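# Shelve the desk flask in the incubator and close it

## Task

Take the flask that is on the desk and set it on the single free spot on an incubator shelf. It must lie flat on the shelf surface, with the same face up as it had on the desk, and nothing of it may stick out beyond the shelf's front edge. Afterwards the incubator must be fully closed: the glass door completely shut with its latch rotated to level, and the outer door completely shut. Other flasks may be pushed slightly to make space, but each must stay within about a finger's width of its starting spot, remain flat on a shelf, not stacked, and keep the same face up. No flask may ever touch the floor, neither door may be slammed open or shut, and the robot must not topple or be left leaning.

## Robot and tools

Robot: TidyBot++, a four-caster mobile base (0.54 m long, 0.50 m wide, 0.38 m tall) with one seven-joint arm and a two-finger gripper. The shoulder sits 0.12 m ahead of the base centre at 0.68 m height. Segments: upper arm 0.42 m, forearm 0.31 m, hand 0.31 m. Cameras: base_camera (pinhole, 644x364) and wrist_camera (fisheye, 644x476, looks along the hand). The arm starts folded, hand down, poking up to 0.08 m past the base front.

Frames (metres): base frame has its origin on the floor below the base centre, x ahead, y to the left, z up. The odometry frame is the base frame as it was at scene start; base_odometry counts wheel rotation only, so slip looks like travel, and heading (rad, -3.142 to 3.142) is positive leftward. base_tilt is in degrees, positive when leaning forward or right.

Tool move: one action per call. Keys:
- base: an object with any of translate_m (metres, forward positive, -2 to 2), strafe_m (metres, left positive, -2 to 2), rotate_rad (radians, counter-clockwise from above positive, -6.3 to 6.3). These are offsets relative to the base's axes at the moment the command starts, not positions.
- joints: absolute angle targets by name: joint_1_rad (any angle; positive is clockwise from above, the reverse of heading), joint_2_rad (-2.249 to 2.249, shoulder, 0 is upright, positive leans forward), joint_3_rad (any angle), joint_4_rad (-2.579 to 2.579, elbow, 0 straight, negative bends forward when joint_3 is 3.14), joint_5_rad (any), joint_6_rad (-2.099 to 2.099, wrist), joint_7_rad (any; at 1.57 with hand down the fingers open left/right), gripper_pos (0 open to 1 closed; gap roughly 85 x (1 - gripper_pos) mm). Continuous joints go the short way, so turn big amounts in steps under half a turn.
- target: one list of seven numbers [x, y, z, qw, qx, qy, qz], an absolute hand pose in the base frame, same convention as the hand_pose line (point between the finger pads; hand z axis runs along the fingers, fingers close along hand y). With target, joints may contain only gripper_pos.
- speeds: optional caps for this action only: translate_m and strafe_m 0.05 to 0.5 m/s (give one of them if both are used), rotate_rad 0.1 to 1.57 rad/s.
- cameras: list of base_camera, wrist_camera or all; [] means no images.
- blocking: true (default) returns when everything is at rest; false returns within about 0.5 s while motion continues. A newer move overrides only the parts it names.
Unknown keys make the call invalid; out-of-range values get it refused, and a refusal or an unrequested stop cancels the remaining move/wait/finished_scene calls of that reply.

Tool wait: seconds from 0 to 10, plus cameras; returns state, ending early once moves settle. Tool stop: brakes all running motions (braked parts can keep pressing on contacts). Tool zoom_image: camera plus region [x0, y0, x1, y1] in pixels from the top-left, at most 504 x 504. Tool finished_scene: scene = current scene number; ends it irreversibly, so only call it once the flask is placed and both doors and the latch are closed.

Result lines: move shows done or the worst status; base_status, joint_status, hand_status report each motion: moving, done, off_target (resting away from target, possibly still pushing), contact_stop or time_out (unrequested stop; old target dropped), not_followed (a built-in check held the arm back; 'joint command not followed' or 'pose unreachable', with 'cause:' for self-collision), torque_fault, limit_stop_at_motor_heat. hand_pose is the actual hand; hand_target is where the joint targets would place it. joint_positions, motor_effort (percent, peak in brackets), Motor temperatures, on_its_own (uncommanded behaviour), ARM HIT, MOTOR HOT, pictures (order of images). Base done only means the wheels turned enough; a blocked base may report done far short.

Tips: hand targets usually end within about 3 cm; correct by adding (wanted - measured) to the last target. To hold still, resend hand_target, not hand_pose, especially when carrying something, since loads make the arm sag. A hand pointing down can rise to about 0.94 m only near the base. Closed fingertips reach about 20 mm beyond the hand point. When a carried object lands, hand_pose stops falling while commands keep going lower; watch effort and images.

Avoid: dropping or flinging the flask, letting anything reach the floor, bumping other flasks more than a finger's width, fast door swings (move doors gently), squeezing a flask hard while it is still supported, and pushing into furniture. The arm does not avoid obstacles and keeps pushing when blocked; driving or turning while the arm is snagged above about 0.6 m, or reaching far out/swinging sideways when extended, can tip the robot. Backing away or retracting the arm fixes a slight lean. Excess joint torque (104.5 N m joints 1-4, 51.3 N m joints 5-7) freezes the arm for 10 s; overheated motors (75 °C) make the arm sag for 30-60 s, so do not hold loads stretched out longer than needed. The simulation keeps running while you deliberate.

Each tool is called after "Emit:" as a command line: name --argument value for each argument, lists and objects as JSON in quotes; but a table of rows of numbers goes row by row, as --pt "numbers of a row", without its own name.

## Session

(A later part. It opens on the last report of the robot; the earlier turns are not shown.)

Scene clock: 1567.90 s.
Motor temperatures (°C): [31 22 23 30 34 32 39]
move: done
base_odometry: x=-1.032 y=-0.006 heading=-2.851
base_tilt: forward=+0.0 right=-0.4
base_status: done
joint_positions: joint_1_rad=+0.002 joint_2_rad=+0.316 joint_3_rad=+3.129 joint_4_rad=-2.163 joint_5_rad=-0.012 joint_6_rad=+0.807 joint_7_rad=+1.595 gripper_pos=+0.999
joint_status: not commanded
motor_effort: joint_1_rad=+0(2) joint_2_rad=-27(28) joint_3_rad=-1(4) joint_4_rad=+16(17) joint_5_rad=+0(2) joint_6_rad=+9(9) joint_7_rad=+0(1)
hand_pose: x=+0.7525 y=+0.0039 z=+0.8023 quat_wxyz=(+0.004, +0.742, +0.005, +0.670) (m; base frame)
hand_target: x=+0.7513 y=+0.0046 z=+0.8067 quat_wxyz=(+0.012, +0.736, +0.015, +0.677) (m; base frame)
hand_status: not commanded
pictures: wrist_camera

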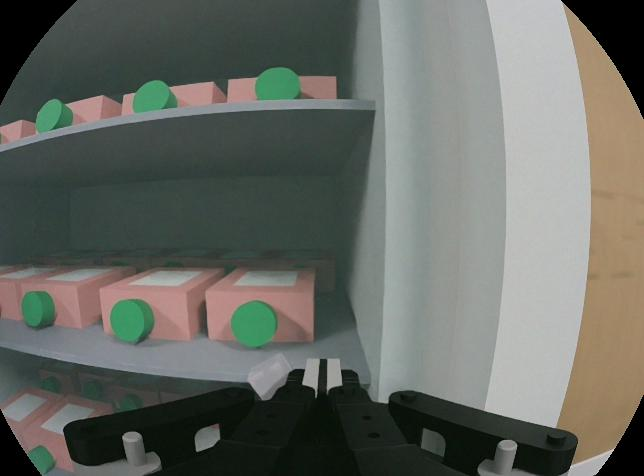

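Turning left works.

Emit:
move --base '{"strafe_m":0.015}' --speeds '{"strafe_m":0.06}' --cameras '["wrist_camera"]'

Emit:
move --base '{"strafe_m":0.012}' --speeds '{"strafe_m":0.06}' --cameras '["wrist_camera"]'

Scene clock: 1574.33 s.
Motor temperatures (°C): [31 22 23 30 34 32 39]
move: done
base_odometry: x=-1.028 y=-0.021 heading=-2.852
base_tilt: forward=+0.0 right=-0.4
base_status: done
joint_positions: joint_1_rad=+0.003 joint_2_rad=+0.316 joint_3_rad=+3.130 joint_4_rad=-2.163 joint_5_rad=-0.012 joint_6_rad=+0.807 joint_7_rad=+1.595 gripper_pos=+0.999
joint_status: not commanded
motor_effort: joint_1_rad=+0(4) joint_2_rad=-27(28) joint_3_rad=-2(4) joint_4_rad=+16(16) joint_5_rad=+0(1) joint_6_rad=+9(9) joint_7_rad=+0(1)
hand_pose: x=+0.7525 y=+0.0038 z=+0.8023 quat_wxyz=(+0.004, +0.742, +0.005, +0.670) (m; base frame)
hand_target: x=+0.7513 y=+0.0046 z=+0.8067 quat_wxyz=(+0.012, +0.736, +0.015, +0.677) (m; base frame)
hand_status: not commanded
pictures: wrist_camera

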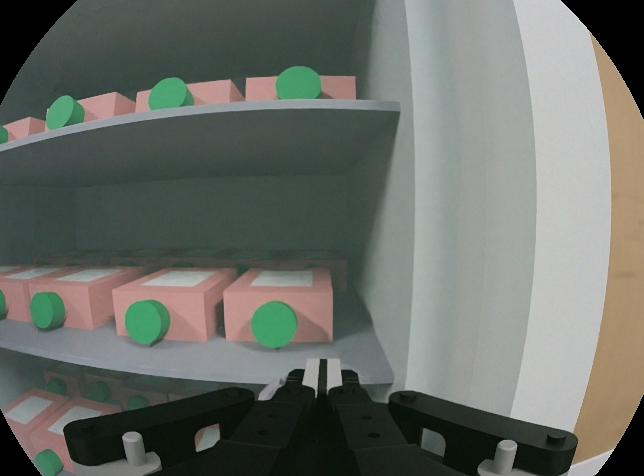

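Scene clock: 1575.00 s.
Motor temperatures (°C): [31 22 23 30 34 32 39]
move: done
base_odometry: x=-1.025 y=-0.032 heading=-2.852
base_tilt: forward=+0.0 right=-0.4
base_status: done
joint_positions: joint_1_rad=+0.001 joint_2_rad=+0.316 joint_3_rad=+3.130 joint_4_rad=-2.163 joint_5_rad=-0.012 joint_6_rad=+0.807 joint_7_rad=+1.595 gripper_pos=+0.999
joint_status: not commanded
motor_effort: joint_1_rad=-1(4) joint_2_rad=-27(28) joint_3_rad=-2(4) joint_4_rad=+16(16) joint_5_rad=+0(1) joint_6_rad=+9(9) joint_7_rad=+1(1)
hand_pose: x=+0.7525 y=+0.0046 z=+0.8023 quat_wxyz=(+0.004, +0.742, +0.005, +0.670) (m; base frame)
hand_target: x=+0.7513 y=+0.0046 z=+0.8067 quat_wxyz=(+0.012, +0.736, +0.015, +0.677) (m; base frame)
hand_status: not commanded
pictures: wrist_camera

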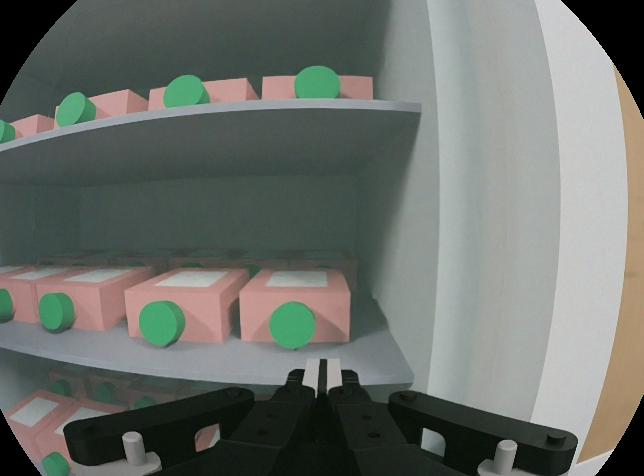

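Emit:
move --joints '{"joint_2_rad":0.338,"joint_4_rad":-2.184,"joint_6_rad":0.867}' --cameras '["wrist_camera"]'

Emit:
move --joints '{"joint_2_rad":0.361,"joint_4_rad":-2.199,"joint_6_rad":0.904}' --cameras '["wrist_camera"]'

Scene clock: 1586.67 s.
Motor temperatures (°C): [31 22 23 29 34 32 39]
move: done
base_odometry: x=-1.025 y=-0.032 heading=-2.852
base_tilt: forward=+0.0 right=-0.4
base_status: not commanded
joint_positions: joint_1_rad=+0.001 joint_2_rad=+0.328 joint_3_rad=+3.130 joint_4_rad=-2.172 joint_5_rad=-0.012 joint_6_rad=+0.839 joint_7_rad=+1.595 gripper_pos=+0.999
joint_status: all done
motor_effort: joint_1_rad=-1(1) joint_2_rad=-27(28) joint_3_rad=-1(2) joint_4_rad=+15(16) joint_5_rad=+0(1) joint_6_rad=+8(10) joint_7_rad=+1(1)
hand_pose: x=+0.7527 y=+0.0044 z=+0.8005 quat_wxyz=(+0.004, +0.738, +0.005, +0.675) (m; base frame)
hand_target: x=+0.7511 y=+0.0045 z=+0.7967 quat_wxyz=(+0.013, +0.736, +0.014, +0.677) (m; base frame)
hand_status: not commanded
pictures: wrist_camera

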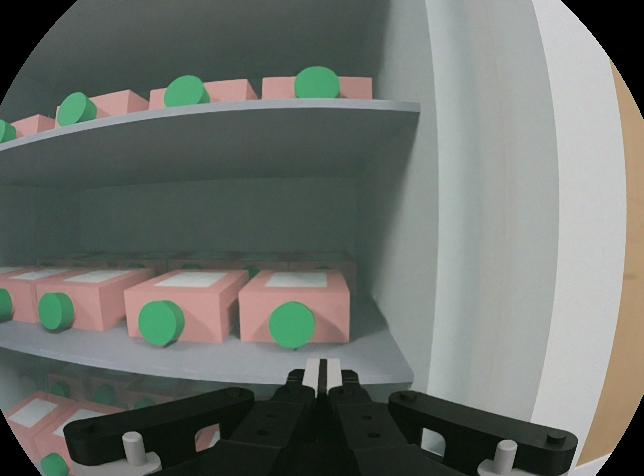

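Scene clock: 1587.30 s.
Motor temperatures (°C): [31 22 23 29 34 32 39]
move: done
base_odometry: x=-1.025 y=-0.032 heading=-2.852
base_tilt: forward=+0.0 right=-0.4
base_status: not commanded
joint_positions: joint_1_rad=+0.001 joint_2_rad=+0.347 joint_3_rad=+3.130 joint_4_rad=-2.183 joint_5_rad=-0.012 joint_6_rad=+0.875 joint_7_rad=+1.595 gripper_pos=+0.999
joint_status: all done
motor_effort: joint_1_rad=+0(1) joint_2_rad=-27(28) joint_3_rad=-1(2) joint_4_rad=+14(16) joint_5_rad=+0(1) joint_6_rad=+8(9) joint_7_rad=+1(1)
hand_pose: x=+0.7526 y=+0.0043 z=+0.7939 quat_wxyz=(+0.004, +0.736, +0.005, +0.677) (m; base frame)
hand_target: x=+0.7503 y=+0.0043 z=+0.7863 quat_wxyz=(+0.013, +0.736, +0.014, +0.676) (m; base frame)
hand_status: not commanded
pictures: wrist_camera

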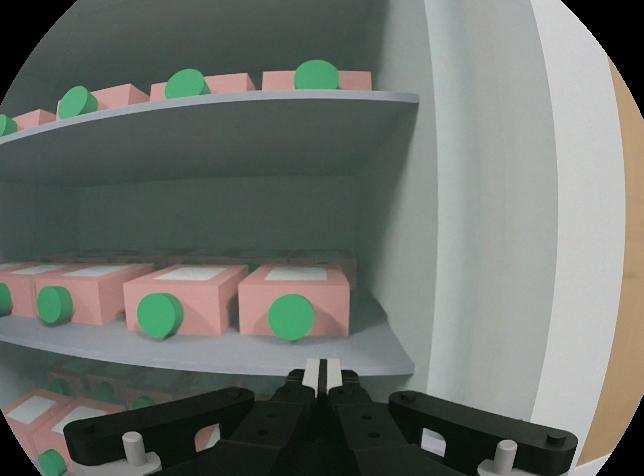

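Emit:
move --joints '{"joint_2_rad":0.380,"joint_4_rad":-2.209,"joint_6_rad":0.933}' --cameras '[]'

Emit:
move --joints '{"joint_2_rad":0.391,"joint_4_rad":-2.216,"joint_6_rad":0.951}' --cameras '["wrist_camera"]'

Scene clock: 1594.60 s.
Motor temperatures (°C): [31 22 23 29 34 32 39]
move: done
base_odometry: x=-1.025 y=-0.032 heading=-2.852
base_tilt: forward=+0.0 right=-0.3
base_status: not commanded
joint_positions: joint_1_rad=+0.001 joint_2_rad=+0.365 joint_3_rad=+3.130 joint_4_rad=-2.192 joint_5_rad=-0.012 joint_6_rad=+0.904 joint_7_rad=+1.595 gripper_pos=+0.999
joint_status: all done
motor_effort: joint_1_rad=+0(1) joint_2_rad=-27(28) joint_3_rad=-1(2) joint_4_rad=+14(15) joint_5_rad=+0(1) joint_6_rad=+8(9) joint_7_rad=+1(1)
hand_pose: x=+0.7528 y=+0.0042 z=+0.7874 quat_wxyz=(+0.004, +0.736, +0.005, +0.677) (m; base frame)
hand_target: x=+0.7501 y=+0.0042 z=+0.7785 quat_wxyz=(+0.013, +0.736, +0.014, +0.676) (m; base frame)
hand_status: not commanded
pictures: none
No camera images: "cameras" was empty.

Scene clock: 1595.13 s.
Motor temperatures (°C): [31 22 23 29 34 32 39]
move: done
base_odometry: x=-1.025 y=-0.032 heading=-2.852
base_tilt: forward=+0.1 right=-0.3
base_status: not commanded
joint_positions: joint_1_rad=+0.001 joint_2_rad=+0.374 joint_3_rad=+3.130 joint_4_rad=-2.198 joint_5_rad=-0.012 joint_6_rad=+0.921 joint_7_rad=+1.595 gripper_pos=+0.999
joint_status: all done
motor_effort: joint_1_rad=+0(1) joint_2_rad=-27(28) joint_3_rad=-1(2) joint_4_rad=+14(14) joint_5_rad=+0(0) joint_6_rad=+8(9) joint_7_rad=+0(1)
hand_pose: x=+0.7525 y=+0.0041 z=+0.7836 quat_wxyz=(+0.004, +0.735, +0.005, +0.678) (m; base frame)
hand_target: x=+0.7496 y=+0.0041 z=+0.7739 quat_wxyz=(+0.013, +0.736, +0.014, +0.676) (m; base frame)
hand_status: not commanded
pictures: wrist_camera

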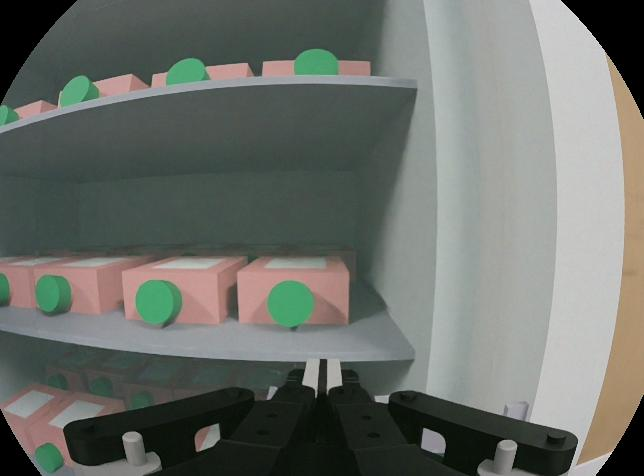

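Emit:
zoom_image --camera "wrist_camera" --region '[220, 340, 540, 476]'

Scaled by 1.575.

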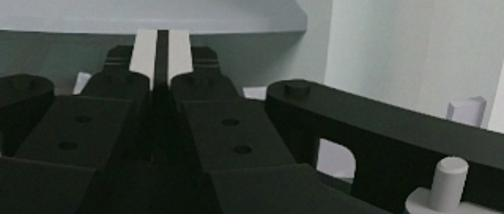

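Emit:
move --joints '{"joint_2_rad":0.402,"joint_4_rad":-2.223,"joint_6_rad":0.969}' --cameras '[]'

Emit:
move --joints '{"joint_2_rad":0.413,"joint_4_rad":-2.230,"joint_6_rad":0.987}' --cameras '["wrist_camera"]'

Emit:
zoom_image --camera "wrist_camera" --region '[220, 340, 540, 476]'

Scene clock: 1607.03 s.
Motor temperatures (°C): [31 22 23 29 34 32 39]
move: done
base_odometry: x=-1.025 y=-0.032 heading=-2.852
base_tilt: forward=+0.1 right=-0.4
base_status: not commanded
joint_positions: joint_1_rad=+0.001 joint_2_rad=+0.385 joint_3_rad=+3.130 joint_4_rad=-2.204 joint_5_rad=-0.012 joint_6_rad=+0.939 joint_7_rad=+1.595 gripper_pos=+0.999
joint_status: all done
motor_effort: joint_1_rad=+0(1) joint_2_rad=-27(28) joint_3_rad=+0(2) joint_4_rad=+13(14) joint_5_rad=+0(1) joint_6_rad=+8(8) joint_7_rad=+1(1)
hand_pose: x=+0.7521 y=+0.0040 z=+0.7791 quat_wxyz=(+0.004, +0.735, +0.005, +0.678) (m; base frame)
hand_target: x=+0.7489 y=+0.0041 z=+0.7692 quat_wxyz=(+0.013, +0.736, +0.014, +0.676) (m; base frame)
hand_status: not commanded
pictures: none
No camera images: "cameras" was empty.

Scene clock: 1607.57 s.
Motor temperatures (°C): [31 22 23 29 34 32 39]
move: done
base_odometry: x=-1.025 y=-0.032 heading=-2.852
base_tilt: forward=+0.0 right=-0.3
base_status: not commanded
joint_positions: joint_1_rad=+0.001 joint_2_rad=+0.396 joint_3_rad=+3.130 joint_4_rad=-2.211 joint_5_rad=-0.012 joint_6_rad=+0.956 joint_7_rad=+1.595 gripper_pos=+0.999
joint_status: all done
motor_effort: joint_1_rad=+0(1) joint_2_rad=-26(28) joint_3_rad=-1(1) joint_4_rad=+13(14) joint_5_rad=+0(1) joint_6_rad=+7(8) joint_7_rad=+0(1)
hand_pose: x=+0.7515 y=+0.0040 z=+0.7746 quat_wxyz=(+0.004, +0.735, +0.005, +0.678) (m; base frame)
hand_target: x=+0.7482 y=+0.0040 z=+0.7646 quat_wxyz=(+0.013, +0.736, +0.014, +0.676) (m; base frame)
hand_status: not commanded
pictures: wrist_camera

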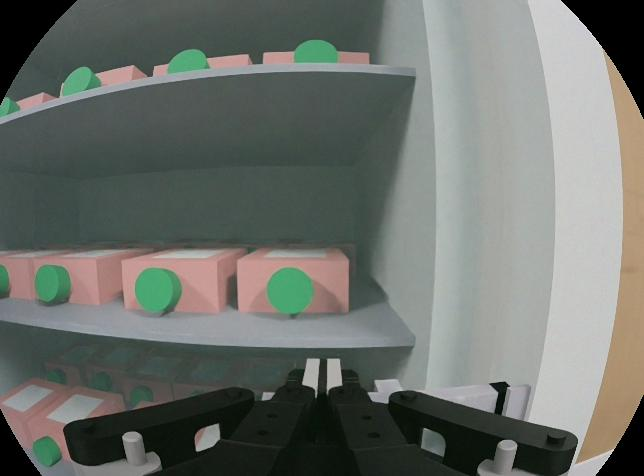

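Scaled by 1.575.

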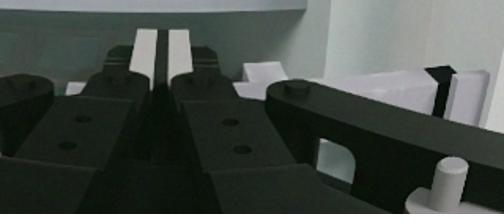

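Emit:
move --joints '{"joint_2_rad":0.420,"joint_4_rad":-2.234,"joint_6_rad":0.998}' --cameras '["wrist_camera"]'

Emit:
zoom_image --camera "wrist_camera" --region '[220, 340, 540, 476]'

Scene clock: 1622.47 s.
Motor temperatures (°C): [31 22 23 29 34 32 39]
move: done
base_odometry: x=-1.025 y=-0.032 heading=-2.852
base_tilt: forward=+0.0 right=-0.3
base_status: not commanded
joint_positions: joint_1_rad=+0.001 joint_2_rad=+0.399 joint_3_rad=+3.130 joint_4_rad=-2.215 joint_5_rad=-0.012 joint_6_rad=+0.968 joint_7_rad=+1.595 gripper_pos=+0.999
joint_status: all done
motor_effort: joint_1_rad=+0(1) joint_2_rad=-26(27) joint_3_rad=-1(2) joint_4_rad=+13(13) joint_5_rad=+0(1) joint_6_rad=+7(8) joint_7_rad=+1(1)
hand_pose: x=+0.7512 y=+0.0039 z=+0.7746 quat_wxyz=(+0.004, +0.733, +0.005, +0.680) (m; base frame)
hand_target: x=+0.7479 y=+0.0040 z=+0.7618 quat_wxyz=(+0.013, +0.736, +0.014, +0.676) (m; base frame)
hand_status: not commanded
pictures: wrist_camera

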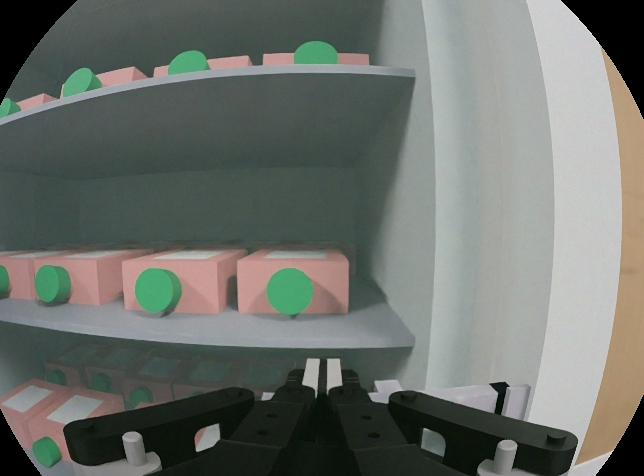

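Scaled by 1.575.

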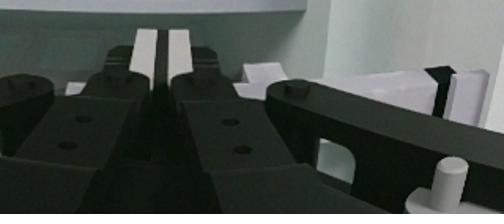

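Emit:
move --joints '{"joint_2_rad":0.325,"joint_4_rad":-2.177,"joint_6_rad":0.85}' --cameras '[]'

Emit:
move --base '{"translate_m":-0.4}' --speeds '{"translate_m":0.2}' --cameras '[]'

Emit:
move --joints '{"joint_2_rad":0.15,"joint_4_rad":-1.81,"joint_6_rad":0.1}' --cameras '["wrist_camera"]'

Emit:
zoom_image --camera "wrist_camera" --region '[240, 180, 440, 380]'

Scene clock: 1638.97 s.
Motor temperatures (°C): [31 22 23 29 34 32 39]
move: done
base_odometry: x=-1.025 y=-0.032 heading=-2.852
base_tilt: forward=+0.1 right=-0.3
base_status: not commanded
joint_positions: joint_1_rad=+0.001 joint_2_rad=+0.342 joint_3_rad=+3.130 joint_4_rad=-2.192 joint_5_rad=-0.012 joint_6_rad=+0.888 joint_7_rad=+1.595 gripper_pos=+0.999
joint_status: all done
motor_effort: joint_1_rad=-1(1) joint_2_rad=-27(30) joint_3_rad=-2(2) joint_4_rad=+15(15) joint_5_rad=+1(1) joint_6_rad=+9(10) joint_7_rad=+1(1)
hand_pose: x=+0.7499 y=+0.0042 z=+0.7969 quat_wxyz=(+0.004, +0.733, +0.005, +0.680) (m; base frame)
hand_target: x=+0.7511 y=+0.0045 z=+0.8031 quat_wxyz=(+0.013, +0.735, +0.014, +0.678) (m; base frame)
hand_status: not commanded
pictures: none
No camera images: "cameras" was empty.

Scene clock: 1641.70 s.
Motor temperatures (°C): [31 22 23 29 34 32 39]
move: done
base_odometry: x=-0.641 y=+0.082 heading=-2.852
base_tilt: forward=+0.0 right=-0.3
base_status: done
joint_positions: joint_1_rad=+0.001 joint_2_rad=+0.338 joint_3_rad=+3.130 joint_4_rad=-2.190 joint_5_rad=-0.012 joint_6_rad=+0.888 joint_7_rad=+1.595 gripper_pos=+0.999
joint_status: not commanded
motor_effort: joint_1_rad=-1(1) joint_2_rad=-28(30) joint_3_rad=-1(2) joint_4_rad=+15(16) joint_5_rad=+0(1) joint_6_rad=+9(10) joint_7_rad=+1(1)
hand_pose: x=+0.7499 y=+0.0042 z=+0.8001 quat_wxyz=(+0.004, +0.731, +0.005, +0.682) (m; base frame)
hand_target: x=+0.7511 y=+0.0045 z=+0.8031 quat_wxyz=(+0.013, +0.735, +0.014, +0.678) (m; base frame)
hand_status: not commanded
pictures: none
No camera images: "cameras" was empty.

Scene clock: 1643.57 s.
Motor temperatures (°C): [31 22 23 29 34 32 39]
move: done
base_odometry: x=-0.641 y=+0.082 heading=-2.852
base_tilt: forward=+0.0 right=-0.3
base_status: not commanded
joint_positions: joint_1_rad=+0.001 joint_2_rad=+0.165 joint_3_rad=+3.130 joint_4_rad=-1.827 joint_5_rad=-0.012 joint_6_rad=+0.157 joint_7_rad=+1.595 gripper_pos=+0.999
joint_status: all done
motor_effort: joint_1_rad=-1(1) joint_2_rad=-26(30) joint_3_rad=-1(2) joint_4_rad=+21(21) joint_5_rad=+0(1) joint_6_rad=+9(10) joint_7_rad=+0(1)
hand_pose: x=+0.7753 y=+0.0073 z=+0.8873 quat_wxyz=(+0.000, +0.794, +0.008, +0.608) (m; base frame)
hand_target: x=+0.7709 y=+0.0076 z=+0.8898 quat_wxyz=(+0.008, +0.801, +0.018, +0.598) (m; base frame)
hand_status: not commanded
pictures: wrist_camera

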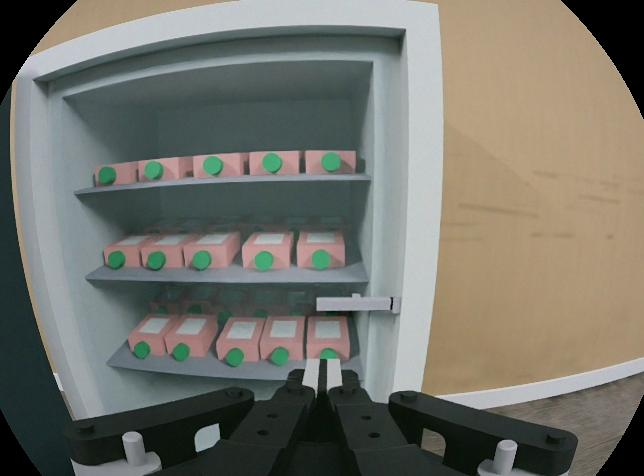

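Scaled by 2.520.

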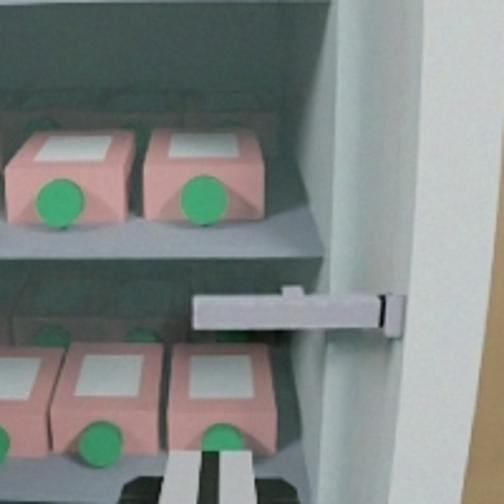

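Emit:
move --base '{"translate_m":-0.45}' --speeds '{"translate_m":0.25}' --joints '{"joint_2_rad":-0.2,"joint_4_rad":-1.57,"joint_6_rad":-0.21}' --cameras '["wrist_camera"]'

Emit:
move --joints '{"joint_1_rad":-0.8}' --cameras '["wrist_camera"]'

Scene clock: 1669.60 s.
Motor temperatures (°C): [31 22 23 29 34 32 39]
move: done
base_odometry: x=-0.210 y=+0.211 heading=-2.852
base_tilt: forward=+0.0 right=-0.3
base_status: done
joint_positions: joint_1_rad=+0.001 joint_2_rad=-0.203 joint_3_rad=+3.130 joint_4_rad=-1.579 joint_5_rad=-0.012 joint_6_rad=-0.157 joint_7_rad=+1.595 gripper_pos=+0.999
joint_status: all done
motor_effort: joint_1_rad=-1(1) joint_2_rad=-14(32) joint_3_rad=+0(2) joint_4_rad=+22(23) joint_5_rad=+0(1) joint_6_rad=+9(10) joint_7_rad=+1(1)
hand_pose: x=+0.6535 y=+0.0088 z=+1.1667 quat_wxyz=(+0.001, +0.693, +0.009, +0.720) (m; base frame)
hand_target: x=+0.6546 y=+0.0089 z=+1.1540 quat_wxyz=(+0.009, +0.710, +0.019, +0.704) (m; base frame)
hand_status: not commanded
pictures: wrist_camera

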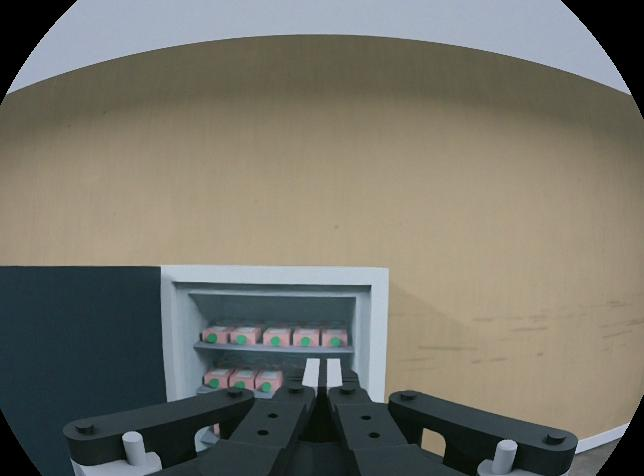

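Scene clock: 1671.67 s.
Motor temperatures (°C): [31 22 23 29 34 32 39]
move: done
base_odometry: x=-0.210 y=+0.211 heading=-2.852
base_tilt: forward=+0.0 right=-0.3
base_status: not commanded
joint_positions: joint_1_rad=-0.788 joint_2_rad=-0.203 joint_3_rad=+3.130 joint_4_rad=-1.579 joint_5_rad=-0.012 joint_6_rad=-0.157 joint_7_rad=+1.595 gripper_pos=+0.999
joint_status: all done
motor_effort: joint_1_rad=+0(2) joint_2_rad=-14(15) joint_3_rad=+0(2) joint_4_rad=+22(22) joint_5_rad=+0(1) joint_6_rad=+9(9) joint_7_rad=+1(1)
hand_pose: x=+0.4894 y=+0.3855 z=+1.1667 quat_wxyz=(-0.276, +0.637, +0.275, +0.665) (m; base frame)
hand_target: x=+0.4858 y=+0.3904 z=+1.1540 quat_wxyz=(-0.266, +0.647, +0.294, +0.652) (m; base frame)
hand_status: not commanded
pictures: wrist_camera

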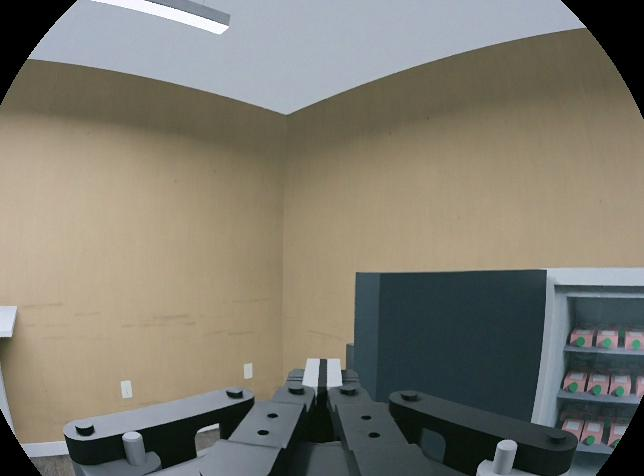

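Emit:
move --joints '{"joint_1_rad":-1.5,"joint_6_rad":-0.7}' --cameras '["wrist_camera"]'

Scene clock: 1700.17 s.
Motor temperatures (°C): [31 22 23 29 34 32 39]
move: done
base_odometry: x=-0.210 y=+0.211 heading=-2.852
base_tilt: forward=+0.0 right=-0.3
base_status: not commanded
joint_positions: joint_1_rad=-1.488 joint_2_rad=-0.203 joint_3_rad=+3.130 joint_4_rad=-1.579 joint_5_rad=-0.012 joint_6_rad=-0.642 joint_7_rad=+1.595 gripper_pos=+0.999
joint_status: all done
motor_effort: joint_1_rad=+0(2) joint_2_rad=-13(15) joint_3_rad=+0(2) joint_4_rad=+21(22) joint_5_rad=+0(1) joint_6_rad=+8(10) joint_7_rad=+0(1)
hand_pose: x=+0.1505 y=+0.5033 z=+1.0202 quat_wxyz=(-0.362, +0.614, +0.583, +0.391) (m; base frame)
hand_target: x=+0.1444 y=+0.4970 z=+1.0078 quat_wxyz=(-0.344, +0.612, +0.604, +0.377) (m; base frame)
hand_status: not commanded
pictures: wrist_camera

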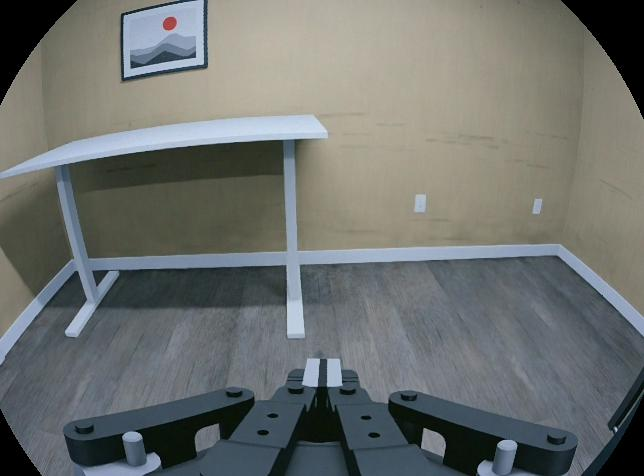

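Emit:
move --joints '{"joint_1_rad":0.75,"joint_6_rad":-0.21}' --cameras '[]'

Emit:
move --base '{"strafe_m":1.23}' --speeds '{"strafe_m":0.3}' --cameras '["wrist_camera"]'

Scene clock: 1717.10 s.
Motor temperatures (°C): [31 22 23 29 34 32 39]
move: done
base_odometry: x=-0.210 y=+0.211 heading=-2.852
base_tilt: forward=+0.1 right=-0.3
base_status: not commanded
joint_positions: joint_1_rad=+0.738 joint_2_rad=-0.203 joint_3_rad=+3.130 joint_4_rad=-1.579 joint_5_rad=-0.012 joint_6_rad=-0.255 joint_7_rad=+1.595 gripper_pos=+0.999
joint_status: all done
motor_effort: joint_1_rad=-1(3) joint_2_rad=-14(15) joint_3_rad=-1(2) joint_4_rad=+22(22) joint_5_rad=+0(1) joint_6_rad=+9(10) joint_7_rad=+1(1)
hand_pose: x=+0.5209 y=-0.3521 z=+1.1360 quat_wxyz=(+0.247, +0.683, -0.253, +0.639) (m; base frame)
hand_target: x=+0.5169 y=-0.3586 z=+1.1540 quat_wxyz=(+0.266, +0.668, -0.243, +0.652) (m; base frame)
hand_status: not commanded
pictures: none
No camera images: "cameras" was empty.

Scene clock: 1722.13 s.
Motor temperatures (°C): [31 22 23 29 34 32 39]
move: done
base_odometry: x=+0.142 y=-0.968 heading=-2.851
base_tilt: forward=+0.0 right=-0.3
base_status: done
joint_positions: joint_1_rad=+0.740 joint_2_rad=-0.200 joint_3_rad=+3.130 joint_4_rad=-1.579 joint_5_rad=-0.012 joint_6_rad=-0.252 joint_7_rad=+1.595 gripper_pos=+0.999
joint_status: not commanded
motor_effort: joint_1_rad=+0(2) joint_2_rad=-14(18) joint_3_rad=-1(3) joint_4_rad=+21(23) joint_5_rad=+0(1) joint_6_rad=+9(9) joint_7_rad=+0(1)
hand_pose: x=+0.5209 y=-0.3541 z=+1.1356 quat_wxyz=(+0.248, +0.682, -0.254, +0.639) (m; base frame)
hand_target: x=+0.5169 y=-0.3586 z=+1.1540 quat_wxyz=(+0.266, +0.668, -0.243, +0.652) (m; base frame)
hand_status: not commanded
pictures: wrist_camera

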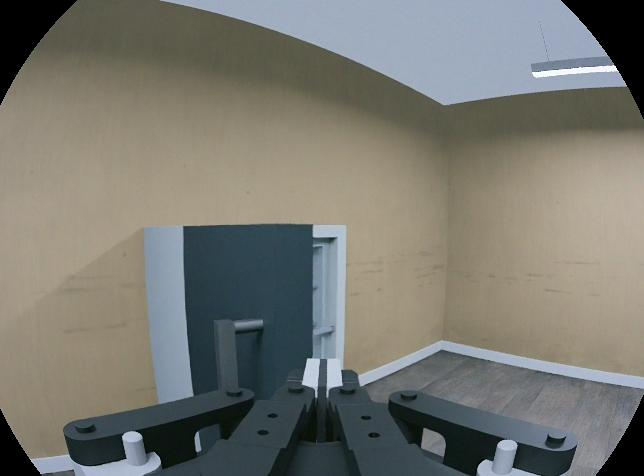

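Emit:
move --joints '{"joint_6_rad":-0.15}' --base '{"translate_m":0.22}' --speeds '{"translate_m":0.15}' --cameras '["wrist_camera"]'

Scene clock: 1753.20 s.
Motor temperatures (°C): [31 22 23 30 34 32 39]
move: done
base_odometry: x=-0.069 y=-1.031 heading=-2.851
base_tilt: forward=+0.1 right=-0.3
base_status: done
joint_positions: joint_1_rad=+0.741 joint_2_rad=-0.198 joint_3_rad=+3.130 joint_4_rad=-1.577 joint_5_rad=-0.012 joint_6_rad=-0.182 joint_7_rad=+1.595 gripper_pos=+0.999
joint_status: all done
motor_effort: joint_1_rad=+0(2) joint_2_rad=-14(17) joint_3_rad=-1(2) joint_4_rad=+21(23) joint_5_rad=+0(1) joint_6_rad=+9(10) joint_7_rad=+0(1)
hand_pose: x=+0.5215 y=-0.3556 z=+1.1571 quat_wxyz=(+0.257, +0.659, -0.246, +0.662) (m; base frame)
hand_target: x=+0.5165 y=-0.3584 z=+1.1727 quat_wxyz=(+0.274, +0.647, -0.236, +0.671) (m; base frame)
hand_status: not commanded
pictures: wrist_camera

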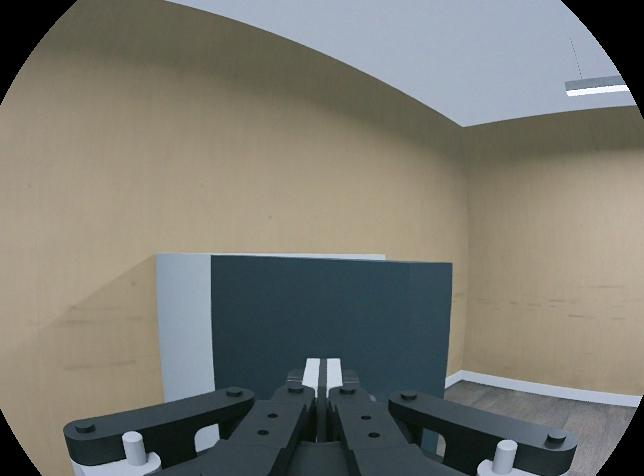

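Emit:
move --base '{"translate_m":0.13}' --speeds '{"translate_m":0.1}' --cameras '["wrist_camera"]'

Emit:
move --base '{"strafe_m":-0.15}' --speeds '{"strafe_m":0.1}' --cameras '["wrist_camera"]'

Scene clock: 1770.07 s.
Motor temperatures (°C): [31 22 23 30 34 32 39]
move: done
base_odometry: x=-0.194 y=-1.069 heading=-2.851
base_tilt: forward=+0.1 right=-0.2
base_status: done
joint_positions: joint_1_rad=+0.742 joint_2_rad=-0.197 joint_3_rad=+3.130 joint_4_rad=-1.577 joint_5_rad=-0.012 joint_6_rad=-0.182 joint_7_rad=+1.595 gripper_pos=+0.999
joint_status: not commanded
motor_effort: joint_1_rad=+0(2) joint_2_rad=-14(17) joint_3_rad=+0(2) joint_4_rad=+22(23) joint_5_rad=+0(1) joint_6_rad=+9(9) joint_7_rad=+0(1)
hand_pose: x=+0.5215 y=-0.3561 z=+1.1568 quat_wxyz=(+0.258, +0.660, -0.246, +0.662) (m; base frame)
hand_target: x=+0.5165 y=-0.3584 z=+1.1727 quat_wxyz=(+0.274, +0.647, -0.236, +0.671) (m; base frame)
hand_status: not commanded
pictures: wrist_camera

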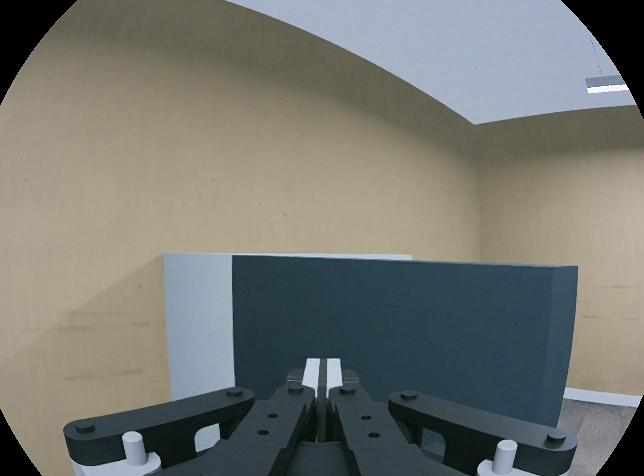

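Scene clock: 1772.13 s.
Motor temperatures (°C): [31 22 23 30 34 32 39]
move: done
base_odometry: x=-0.237 y=-0.925 heading=-2.851
base_tilt: forward=+0.0 right=-0.3
base_status: done
joint_positions: joint_1_rad=+0.743 joint_2_rad=-0.197 joint_3_rad=+3.130 joint_4_rad=-1.577 joint_5_rad=-0.012 joint_6_rad=-0.182 joint_7_rad=+1.595 gripper_pos=+0.999
joint_status: not commanded
motor_effort: joint_1_rad=+0(2) joint_2_rad=-15(17) joint_3_rad=+0(2) joint_4_rad=+22(22) joint_5_rad=+0(1) joint_6_rad=+9(9) joint_7_rad=+1(1)
hand_pose: x=+0.5213 y=-0.3565 z=+1.1567 quat_wxyz=(+0.258, +0.660, -0.246, +0.662) (m; base frame)
hand_target: x=+0.5165 y=-0.3584 z=+1.1727 quat_wxyz=(+0.274, +0.647, -0.236, +0.671) (m; base frame)
hand_status: not commanded
pictures: wrist_camera

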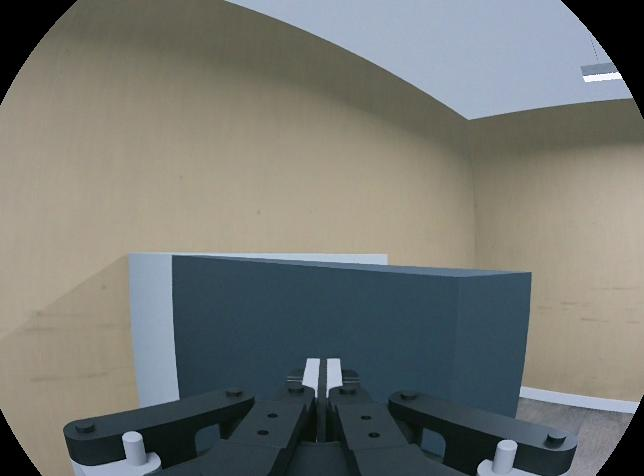

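Emit:
move --base '{"strafe_m":-0.05,"translate_m":-0.006}' --speeds '{"strafe_m":0.06}' --cameras '["wrist_camera"]'

Emit:
move --base '{"strafe_m":-0.075,"translate_m":-0.003}' --speeds '{"strafe_m":0.06}' --cameras '["wrist_camera"]'

Scene clock: 1804.40 s.
Motor temperatures (°C): [31 22 23 30 34 32 39]
move: done
base_odometry: x=-0.246 y=-0.875 heading=-2.851
base_tilt: forward=+0.0 right=-0.3
base_status: done
joint_positions: joint_1_rad=+0.743 joint_2_rad=-0.198 joint_3_rad=+3.128 joint_4_rad=-1.577 joint_5_rad=-0.012 joint_6_rad=-0.182 joint_7_rad=+1.595 gripper_pos=+0.999
joint_status: not commanded
motor_effort: joint_1_rad=+0(4) joint_2_rad=-15(17) joint_3_rad=-1(5) joint_4_rad=+22(23) joint_5_rad=+0(1) joint_6_rad=+9(10) joint_7_rad=+1(1)
hand_pose: x=+0.5215 y=-0.3555 z=+1.1573 quat_wxyz=(+0.258, +0.659, -0.246, +0.662) (m; base frame)
hand_target: x=+0.5165 y=-0.3584 z=+1.1727 quat_wxyz=(+0.274, +0.647, -0.236, +0.671) (m; base frame)
hand_status: not commanded
pictures: wrist_camera

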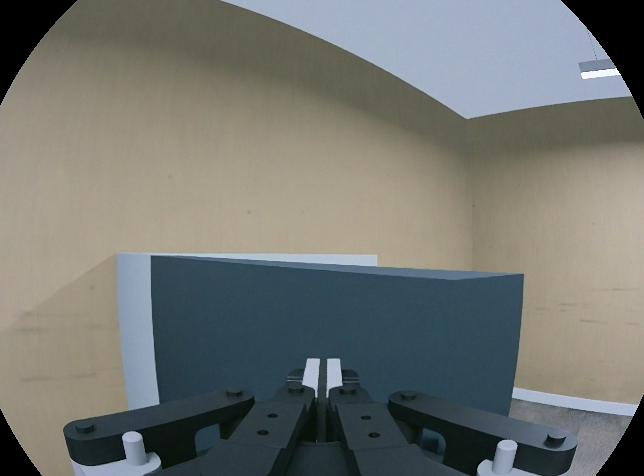

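Scene clock: 1806.13 s.
Motor temperatures (°C): [31 22 23 30 34 32 39]
move: done
base_odometry: x=-0.264 y=-0.802 heading=-2.851
base_tilt: forward=+0.1 right=-0.3
base_status: done
joint_positions: joint_1_rad=+0.744 joint_2_rad=-0.199 joint_3_rad=+3.127 joint_4_rad=-1.577 joint_5_rad=-0.012 joint_6_rad=-0.182 joint_7_rad=+1.595 gripper_pos=+0.999
joint_status: not commanded
motor_effort: joint_1_rad=+0(4) joint_2_rad=-14(17) joint_3_rad=-1(4) joint_4_rad=+22(22) joint_5_rad=+0(1) joint_6_rad=+9(10) joint_7_rad=+0(1)
hand_pose: x=+0.5214 y=-0.3551 z=+1.1576 quat_wxyz=(+0.258, +0.659, -0.245, +0.662) (m; base frame)
hand_target: x=+0.5165 y=-0.3584 z=+1.1727 quat_wxyz=(+0.274, +0.647, -0.236, +0.671) (m; base frame)
hand_status: not commanded
pictures: wrist_camera

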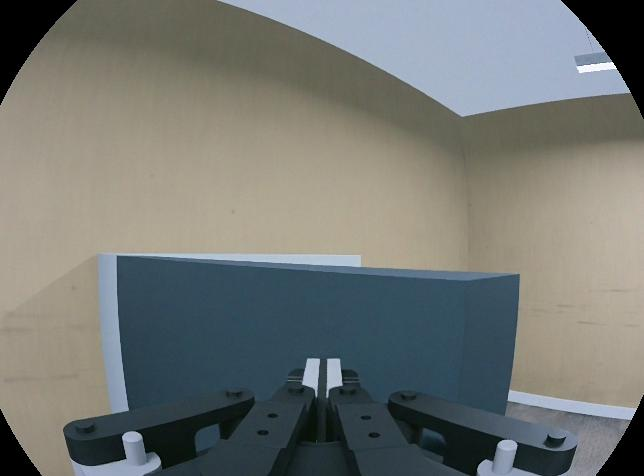

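Emit:
move --base '{"strafe_m":-0.109,"translate_m":0.005}' --speeds '{"strafe_m":0.06}' --cameras '["wrist_camera"]'

Emit:
move --base '{"strafe_m":-0.107,"translate_m":0.0265}' --speeds '{"strafe_m":0.06}' --cameras '["wrist_camera"]'

Emit:
move --base '{"strafe_m":-0.1,"translate_m":0.0425}' --speeds '{"strafe_m":0.06}' --cameras '["wrist_camera"]'

Scene clock: 1816.57 s.
Motor temperatures (°C): [31 22 23 30 34 32 39]
move: done
base_odometry: x=-0.300 y=-0.699 heading=-2.851
base_tilt: forward=+0.0 right=-0.3
base_status: done
joint_positions: joint_1_rad=+0.744 joint_2_rad=-0.199 joint_3_rad=+3.127 joint_4_rad=-1.577 joint_5_rad=-0.012 joint_6_rad=-0.182 joint_7_rad=+1.595 gripper_pos=+0.999
joint_status: not commanded
motor_effort: joint_1_rad=-1(4) joint_2_rad=-15(17) joint_3_rad=-1(4) joint_4_rad=+22(23) joint_5_rad=+0(1) joint_6_rad=+9(10) joint_7_rad=+0(1)
hand_pose: x=+0.5211 y=-0.3551 z=+1.1578 quat_wxyz=(+0.258, +0.659, -0.245, +0.663) (m; base frame)
hand_target: x=+0.5165 y=-0.3584 z=+1.1727 quat_wxyz=(+0.274, +0.647, -0.236, +0.671) (m; base frame)
hand_status: not commanded
pictures: wrist_camera

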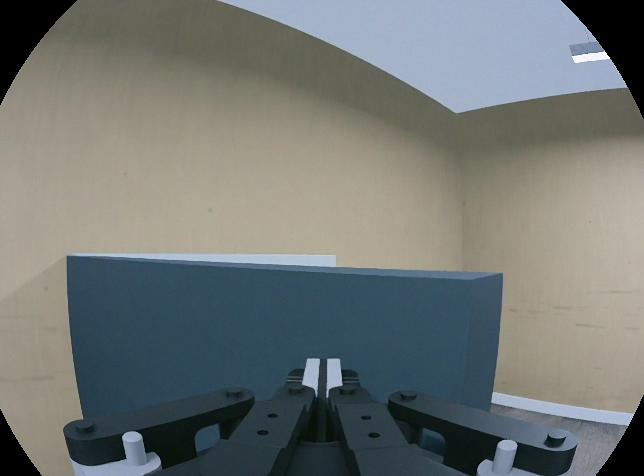

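Scene clock: 1818.90 s.
Motor temperatures (°C): [31 22 23 30 34 32 39]
move: done
base_odometry: x=-0.356 y=-0.604 heading=-2.851
base_tilt: forward=+0.0 right=-0.3
base_status: done
joint_positions: joint_1_rad=+0.744 joint_2_rad=-0.199 joint_3_rad=+3.127 joint_4_rad=-1.577 joint_5_rad=-0.012 joint_6_rad=-0.182 joint_7_rad=+1.595 gripper_pos=+0.999
joint_status: not commanded
motor_effort: joint_1_rad=+0(3) joint_2_rad=-15(17) joint_3_rad=+0(3) joint_4_rad=+22(23) joint_5_rad=+0(1) joint_6_rad=+9(10) joint_7_rad=+0(1)
hand_pose: x=+0.5210 y=-0.3550 z=+1.1580 quat_wxyz=(+0.258, +0.659, -0.245, +0.663) (m; base frame)
hand_target: x=+0.5165 y=-0.3584 z=+1.1727 quat_wxyz=(+0.274, +0.647, -0.236, +0.671) (m; base frame)
hand_status: not commanded
pictures: wrist_camera

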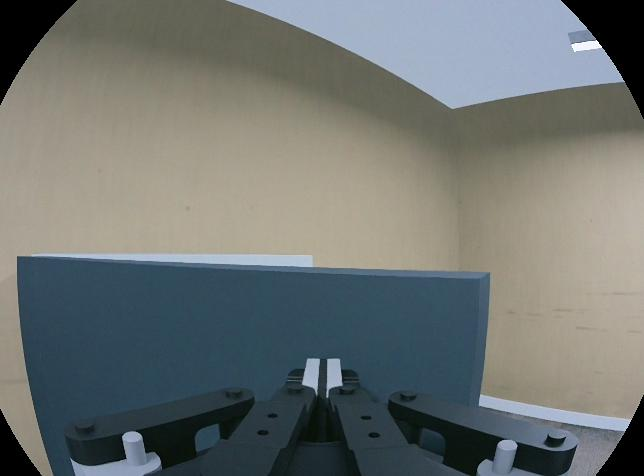

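Scene clock: 1821.20 s.
Motor temperatures (°C): [31 22 23 30 34 32 39]
move: done
base_odometry: x=-0.425 y=-0.520 heading=-2.851
base_tilt: forward=+0.1 right=-0.3
base_status: done
joint_positions: joint_1_rad=+0.744 joint_2_rad=-0.200 joint_3_rad=+3.127 joint_4_rad=-1.577 joint_5_rad=-0.012 joint_6_rad=-0.182 joint_7_rad=+1.595 gripper_pos=+0.999
joint_status: not commanded
motor_effort: joint_1_rad=+1(2) joint_2_rad=-14(17) joint_3_rad=-1(2) joint_4_rad=+22(23) joint_5_rad=+0(1) joint_6_rad=+9(10) joint_7_rad=+0(1)
hand_pose: x=+0.5208 y=-0.3548 z=+1.1583 quat_wxyz=(+0.258, +0.659, -0.245, +0.663) (m; base frame)
hand_target: x=+0.5165 y=-0.3584 z=+1.1727 quat_wxyz=(+0.274, +0.647, -0.236, +0.671) (m; base frame)
hand_status: not commanded
pictures: wrist_camera

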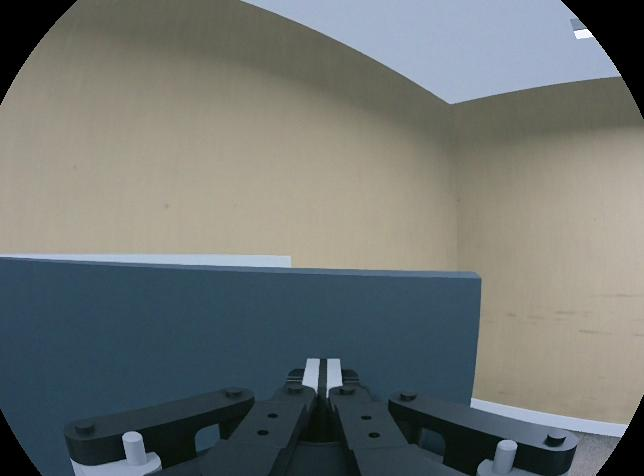

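Going well (≈62°).

Emit:
move --base '{"strafe_m":-0.091,"translate_m":0.06}' --speeds '{"strafe_m":0.055}' --cameras '["wrist_camera"]'

Emit:
move --base '{"strafe_m":-0.08,"translate_m":0.076}' --speeds '{"strafe_m":0.05}' --cameras '["wrist_camera"]'

Emit:
move --base '{"strafe_m":-0.067,"translate_m":0.089}' --speeds '{"translate_m":0.05}' --cameras '["wrist_camera"]'

Scene clock: 1830.23 s.
Motor temperatures (°C): [31 22 23 30 34 32 39]
move: done
base_odometry: x=-0.509 y=-0.450 heading=-2.852
base_tilt: forward=+0.1 right=-0.3
base_status: done
joint_positions: joint_1_rad=+0.744 joint_2_rad=-0.200 joint_3_rad=+3.127 joint_4_rad=-1.577 joint_5_rad=-0.012 joint_6_rad=-0.182 joint_7_rad=+1.595 gripper_pos=+0.999
joint_status: not commanded
motor_effort: joint_1_rad=+0(2) joint_2_rad=-14(18) joint_3_rad=+0(2) joint_4_rad=+22(23) joint_5_rad=+0(1) joint_6_rad=+9(11) joint_7_rad=+1(1)
hand_pose: x=+0.5209 y=-0.3549 z=+1.1581 quat_wxyz=(+0.258, +0.659, -0.245, +0.663) (m; base frame)
hand_target: x=+0.5165 y=-0.3584 z=+1.1727 quat_wxyz=(+0.274, +0.647, -0.236, +0.671) (m; base frame)
hand_status: not commanded
pictures: wrist_camera

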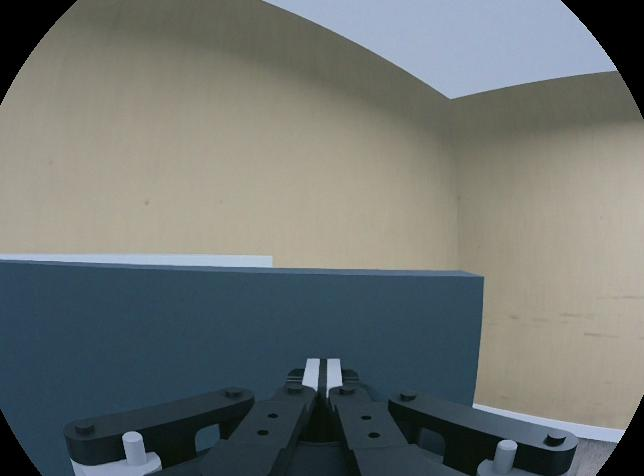

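Scene clock: 1832.90 s.
Motor temperatures (°C): [31 22 23 30 34 32 39]
move: done
base_odometry: x=-0.605 y=-0.395 heading=-2.852
base_tilt: forward=+0.0 right=-0.3
base_status: done
joint_positions: joint_1_rad=+0.744 joint_2_rad=-0.199 joint_3_rad=+3.127 joint_4_rad=-1.577 joint_5_rad=-0.012 joint_6_rad=-0.182 joint_7_rad=+1.595 gripper_pos=+0.999
joint_status: not commanded
motor_effort: joint_1_rad=+0(1) joint_2_rad=-15(17) joint_3_rad=+0(2) joint_4_rad=+22(23) joint_5_rad=+0(1) joint_6_rad=+9(10) joint_7_rad=+1(1)
hand_pose: x=+0.5210 y=-0.3550 z=+1.1580 quat_wxyz=(+0.258, +0.659, -0.245, +0.663) (m; base frame)
hand_target: x=+0.5165 y=-0.3584 z=+1.1727 quat_wxyz=(+0.274, +0.647, -0.236, +0.671) (m; base frame)
hand_status: not commanded
pictures: wrist_camera

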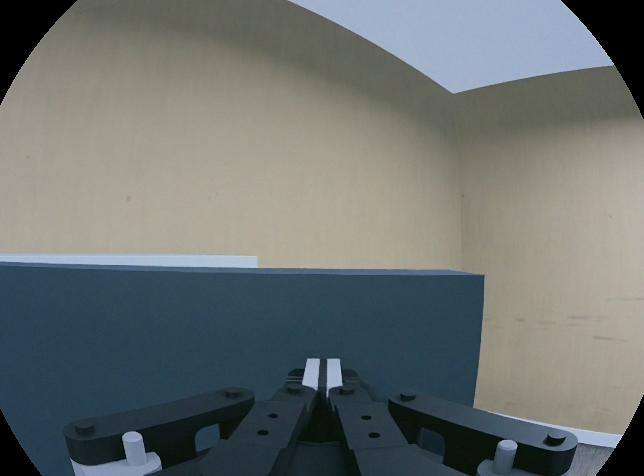

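Scene clock: 1835.60 s.
Motor temperatures (°C): [31 22 23 30 34 32 39]
move: done
base_odometry: x=-0.709 y=-0.356 heading=-2.852
base_tilt: forward=+0.1 right=-0.3
base_status: done
joint_positions: joint_1_rad=+0.744 joint_2_rad=-0.199 joint_3_rad=+3.127 joint_4_rad=-1.577 joint_5_rad=-0.012 joint_6_rad=-0.182 joint_7_rad=+1.595 gripper_pos=+0.999
joint_status: not commanded
motor_effort: joint_1_rad=+0(2) joint_2_rad=-15(17) joint_3_rad=+0(2) joint_4_rad=+22(22) joint_5_rad=+0(1) joint_6_rad=+9(9) joint_7_rad=+1(1)
hand_pose: x=+0.5212 y=-0.3552 z=+1.1578 quat_wxyz=(+0.258, +0.659, -0.245, +0.663) (m; base frame)
hand_target: x=+0.5165 y=-0.3584 z=+1.1727 quat_wxyz=(+0.274, +0.647, -0.236, +0.671) (m; base frame)
hand_status: not commanded
pictures: wrist_camera

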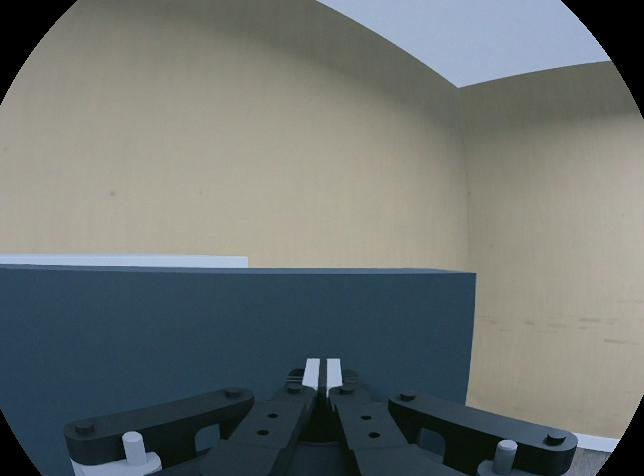

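Emit:
move --base '{"strafe_m":-0.05,"translate_m":0.1}' --speeds '{"translate_m":0.05}' --cameras '["wrist_camera"]'

Emit:
move --base '{"strafe_m":-0.025,"translate_m":0.08}' --speeds '{"translate_m":0.05}' --cameras '["wrist_camera"]'

Emit:
move --base '{"strafe_m":-0.01,"translate_m":0.05}' --speeds '{"translate_m":0.05}' --cameras '["wrist_camera"]'

Scene clock: 1845.87 s.
Motor temperatures (°C): [31 22 23 30 34 32 39]
move: done
base_odometry: x=-0.819 y=-0.336 heading=-2.852
base_tilt: forward=+0.0 right=-0.3
base_status: done
joint_positions: joint_1_rad=+0.744 joint_2_rad=-0.199 joint_3_rad=+3.127 joint_4_rad=-1.577 joint_5_rad=-0.012 joint_6_rad=-0.181 joint_7_rad=+1.595 gripper_pos=+0.999
joint_status: not commanded
motor_effort: joint_1_rad=+0(2) joint_2_rad=-14(17) joint_3_rad=-1(2) joint_4_rad=+22(23) joint_5_rad=+0(1) joint_6_rad=+9(10) joint_7_rad=+1(1)
hand_pose: x=+0.5212 y=-0.3552 z=+1.1579 quat_wxyz=(+0.258, +0.659, -0.245, +0.663) (m; base frame)
hand_target: x=+0.5165 y=-0.3584 z=+1.1727 quat_wxyz=(+0.274, +0.647, -0.236, +0.671) (m; base frame)
hand_status: not commanded
pictures: wrist_camera

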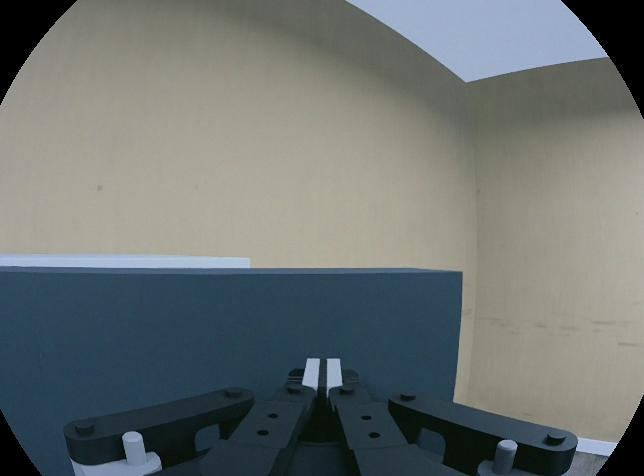

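Scene clock: 1848.00 s.
Motor temperatures (°C): [31 22 23 30 34 32 39]
move: done
base_odometry: x=-0.903 y=-0.335 heading=-2.852
base_tilt: forward=+0.0 right=-0.3
base_status: done
joint_positions: joint_1_rad=+0.745 joint_2_rad=-0.199 joint_3_rad=+3.127 joint_4_rad=-1.577 joint_5_rad=-0.012 joint_6_rad=-0.181 joint_7_rad=+1.595 gripper_pos=+0.999
joint_status: not commanded
motor_effort: joint_1_rad=+0(2) joint_2_rad=-15(17) joint_3_rad=-1(2) joint_4_rad=+22(23) joint_5_rad=+0(1) joint_6_rad=+9(10) joint_7_rad=+1(1)
hand_pose: x=+0.5209 y=-0.3551 z=+1.1583 quat_wxyz=(+0.258, +0.659, -0.245, +0.663) (m; base frame)
hand_target: x=+0.5165 y=-0.3584 z=+1.1727 quat_wxyz=(+0.274, +0.647, -0.236, +0.671) (m; base frame)
hand_status: not commanded
pictures: wrist_camera

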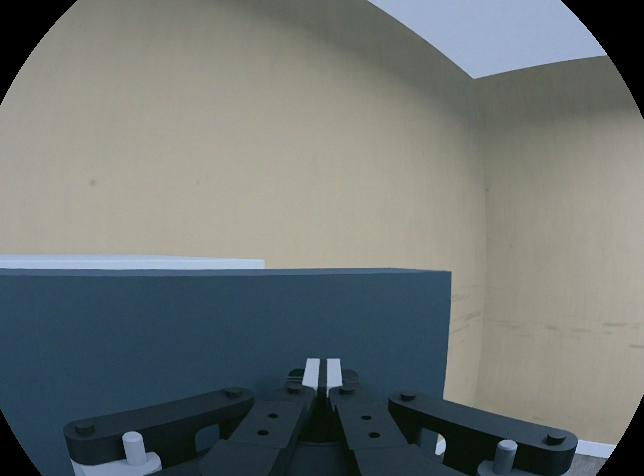

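Scene clock: 1849.50 s.
Motor temperatures (°C): [31 22 23 30 34 32 39]
move: done
base_odometry: x=-0.954 y=-0.340 heading=-2.852
base_tilt: forward=+0.1 right=-0.3
base_status: done
joint_positions: joint_1_rad=+0.745 joint_2_rad=-0.200 joint_3_rad=+3.127 joint_4_rad=-1.577 joint_5_rad=-0.012 joint_6_rad=-0.181 joint_7_rad=+1.595 gripper_pos=+0.999
joint_status: not commanded
motor_effort: joint_1_rad=+0(2) joint_2_rad=-14(17) joint_3_rad=+0(2) joint_4_rad=+21(23) joint_5_rad=+1(1) joint_6_rad=+9(10) joint_7_rad=+1(1)
hand_pose: x=+0.5207 y=-0.3552 z=+1.1585 quat_wxyz=(+0.258, +0.658, -0.245, +0.663) (m; base frame)
hand_target: x=+0.5165 y=-0.3584 z=+1.1727 quat_wxyz=(+0.274, +0.647, -0.236, +0.671) (m; base frame)
hand_status: not commanded
pictures: wrist_camera

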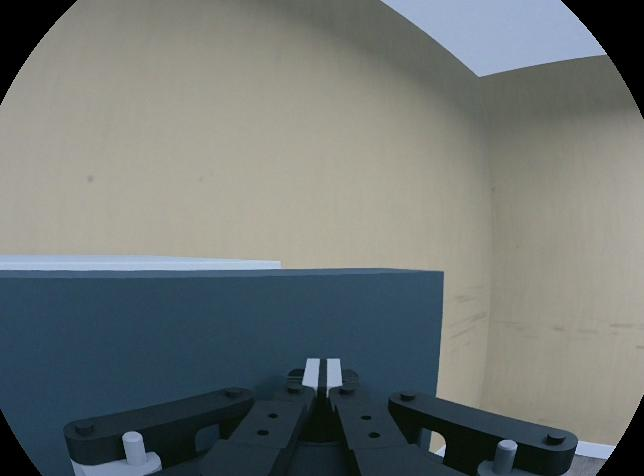

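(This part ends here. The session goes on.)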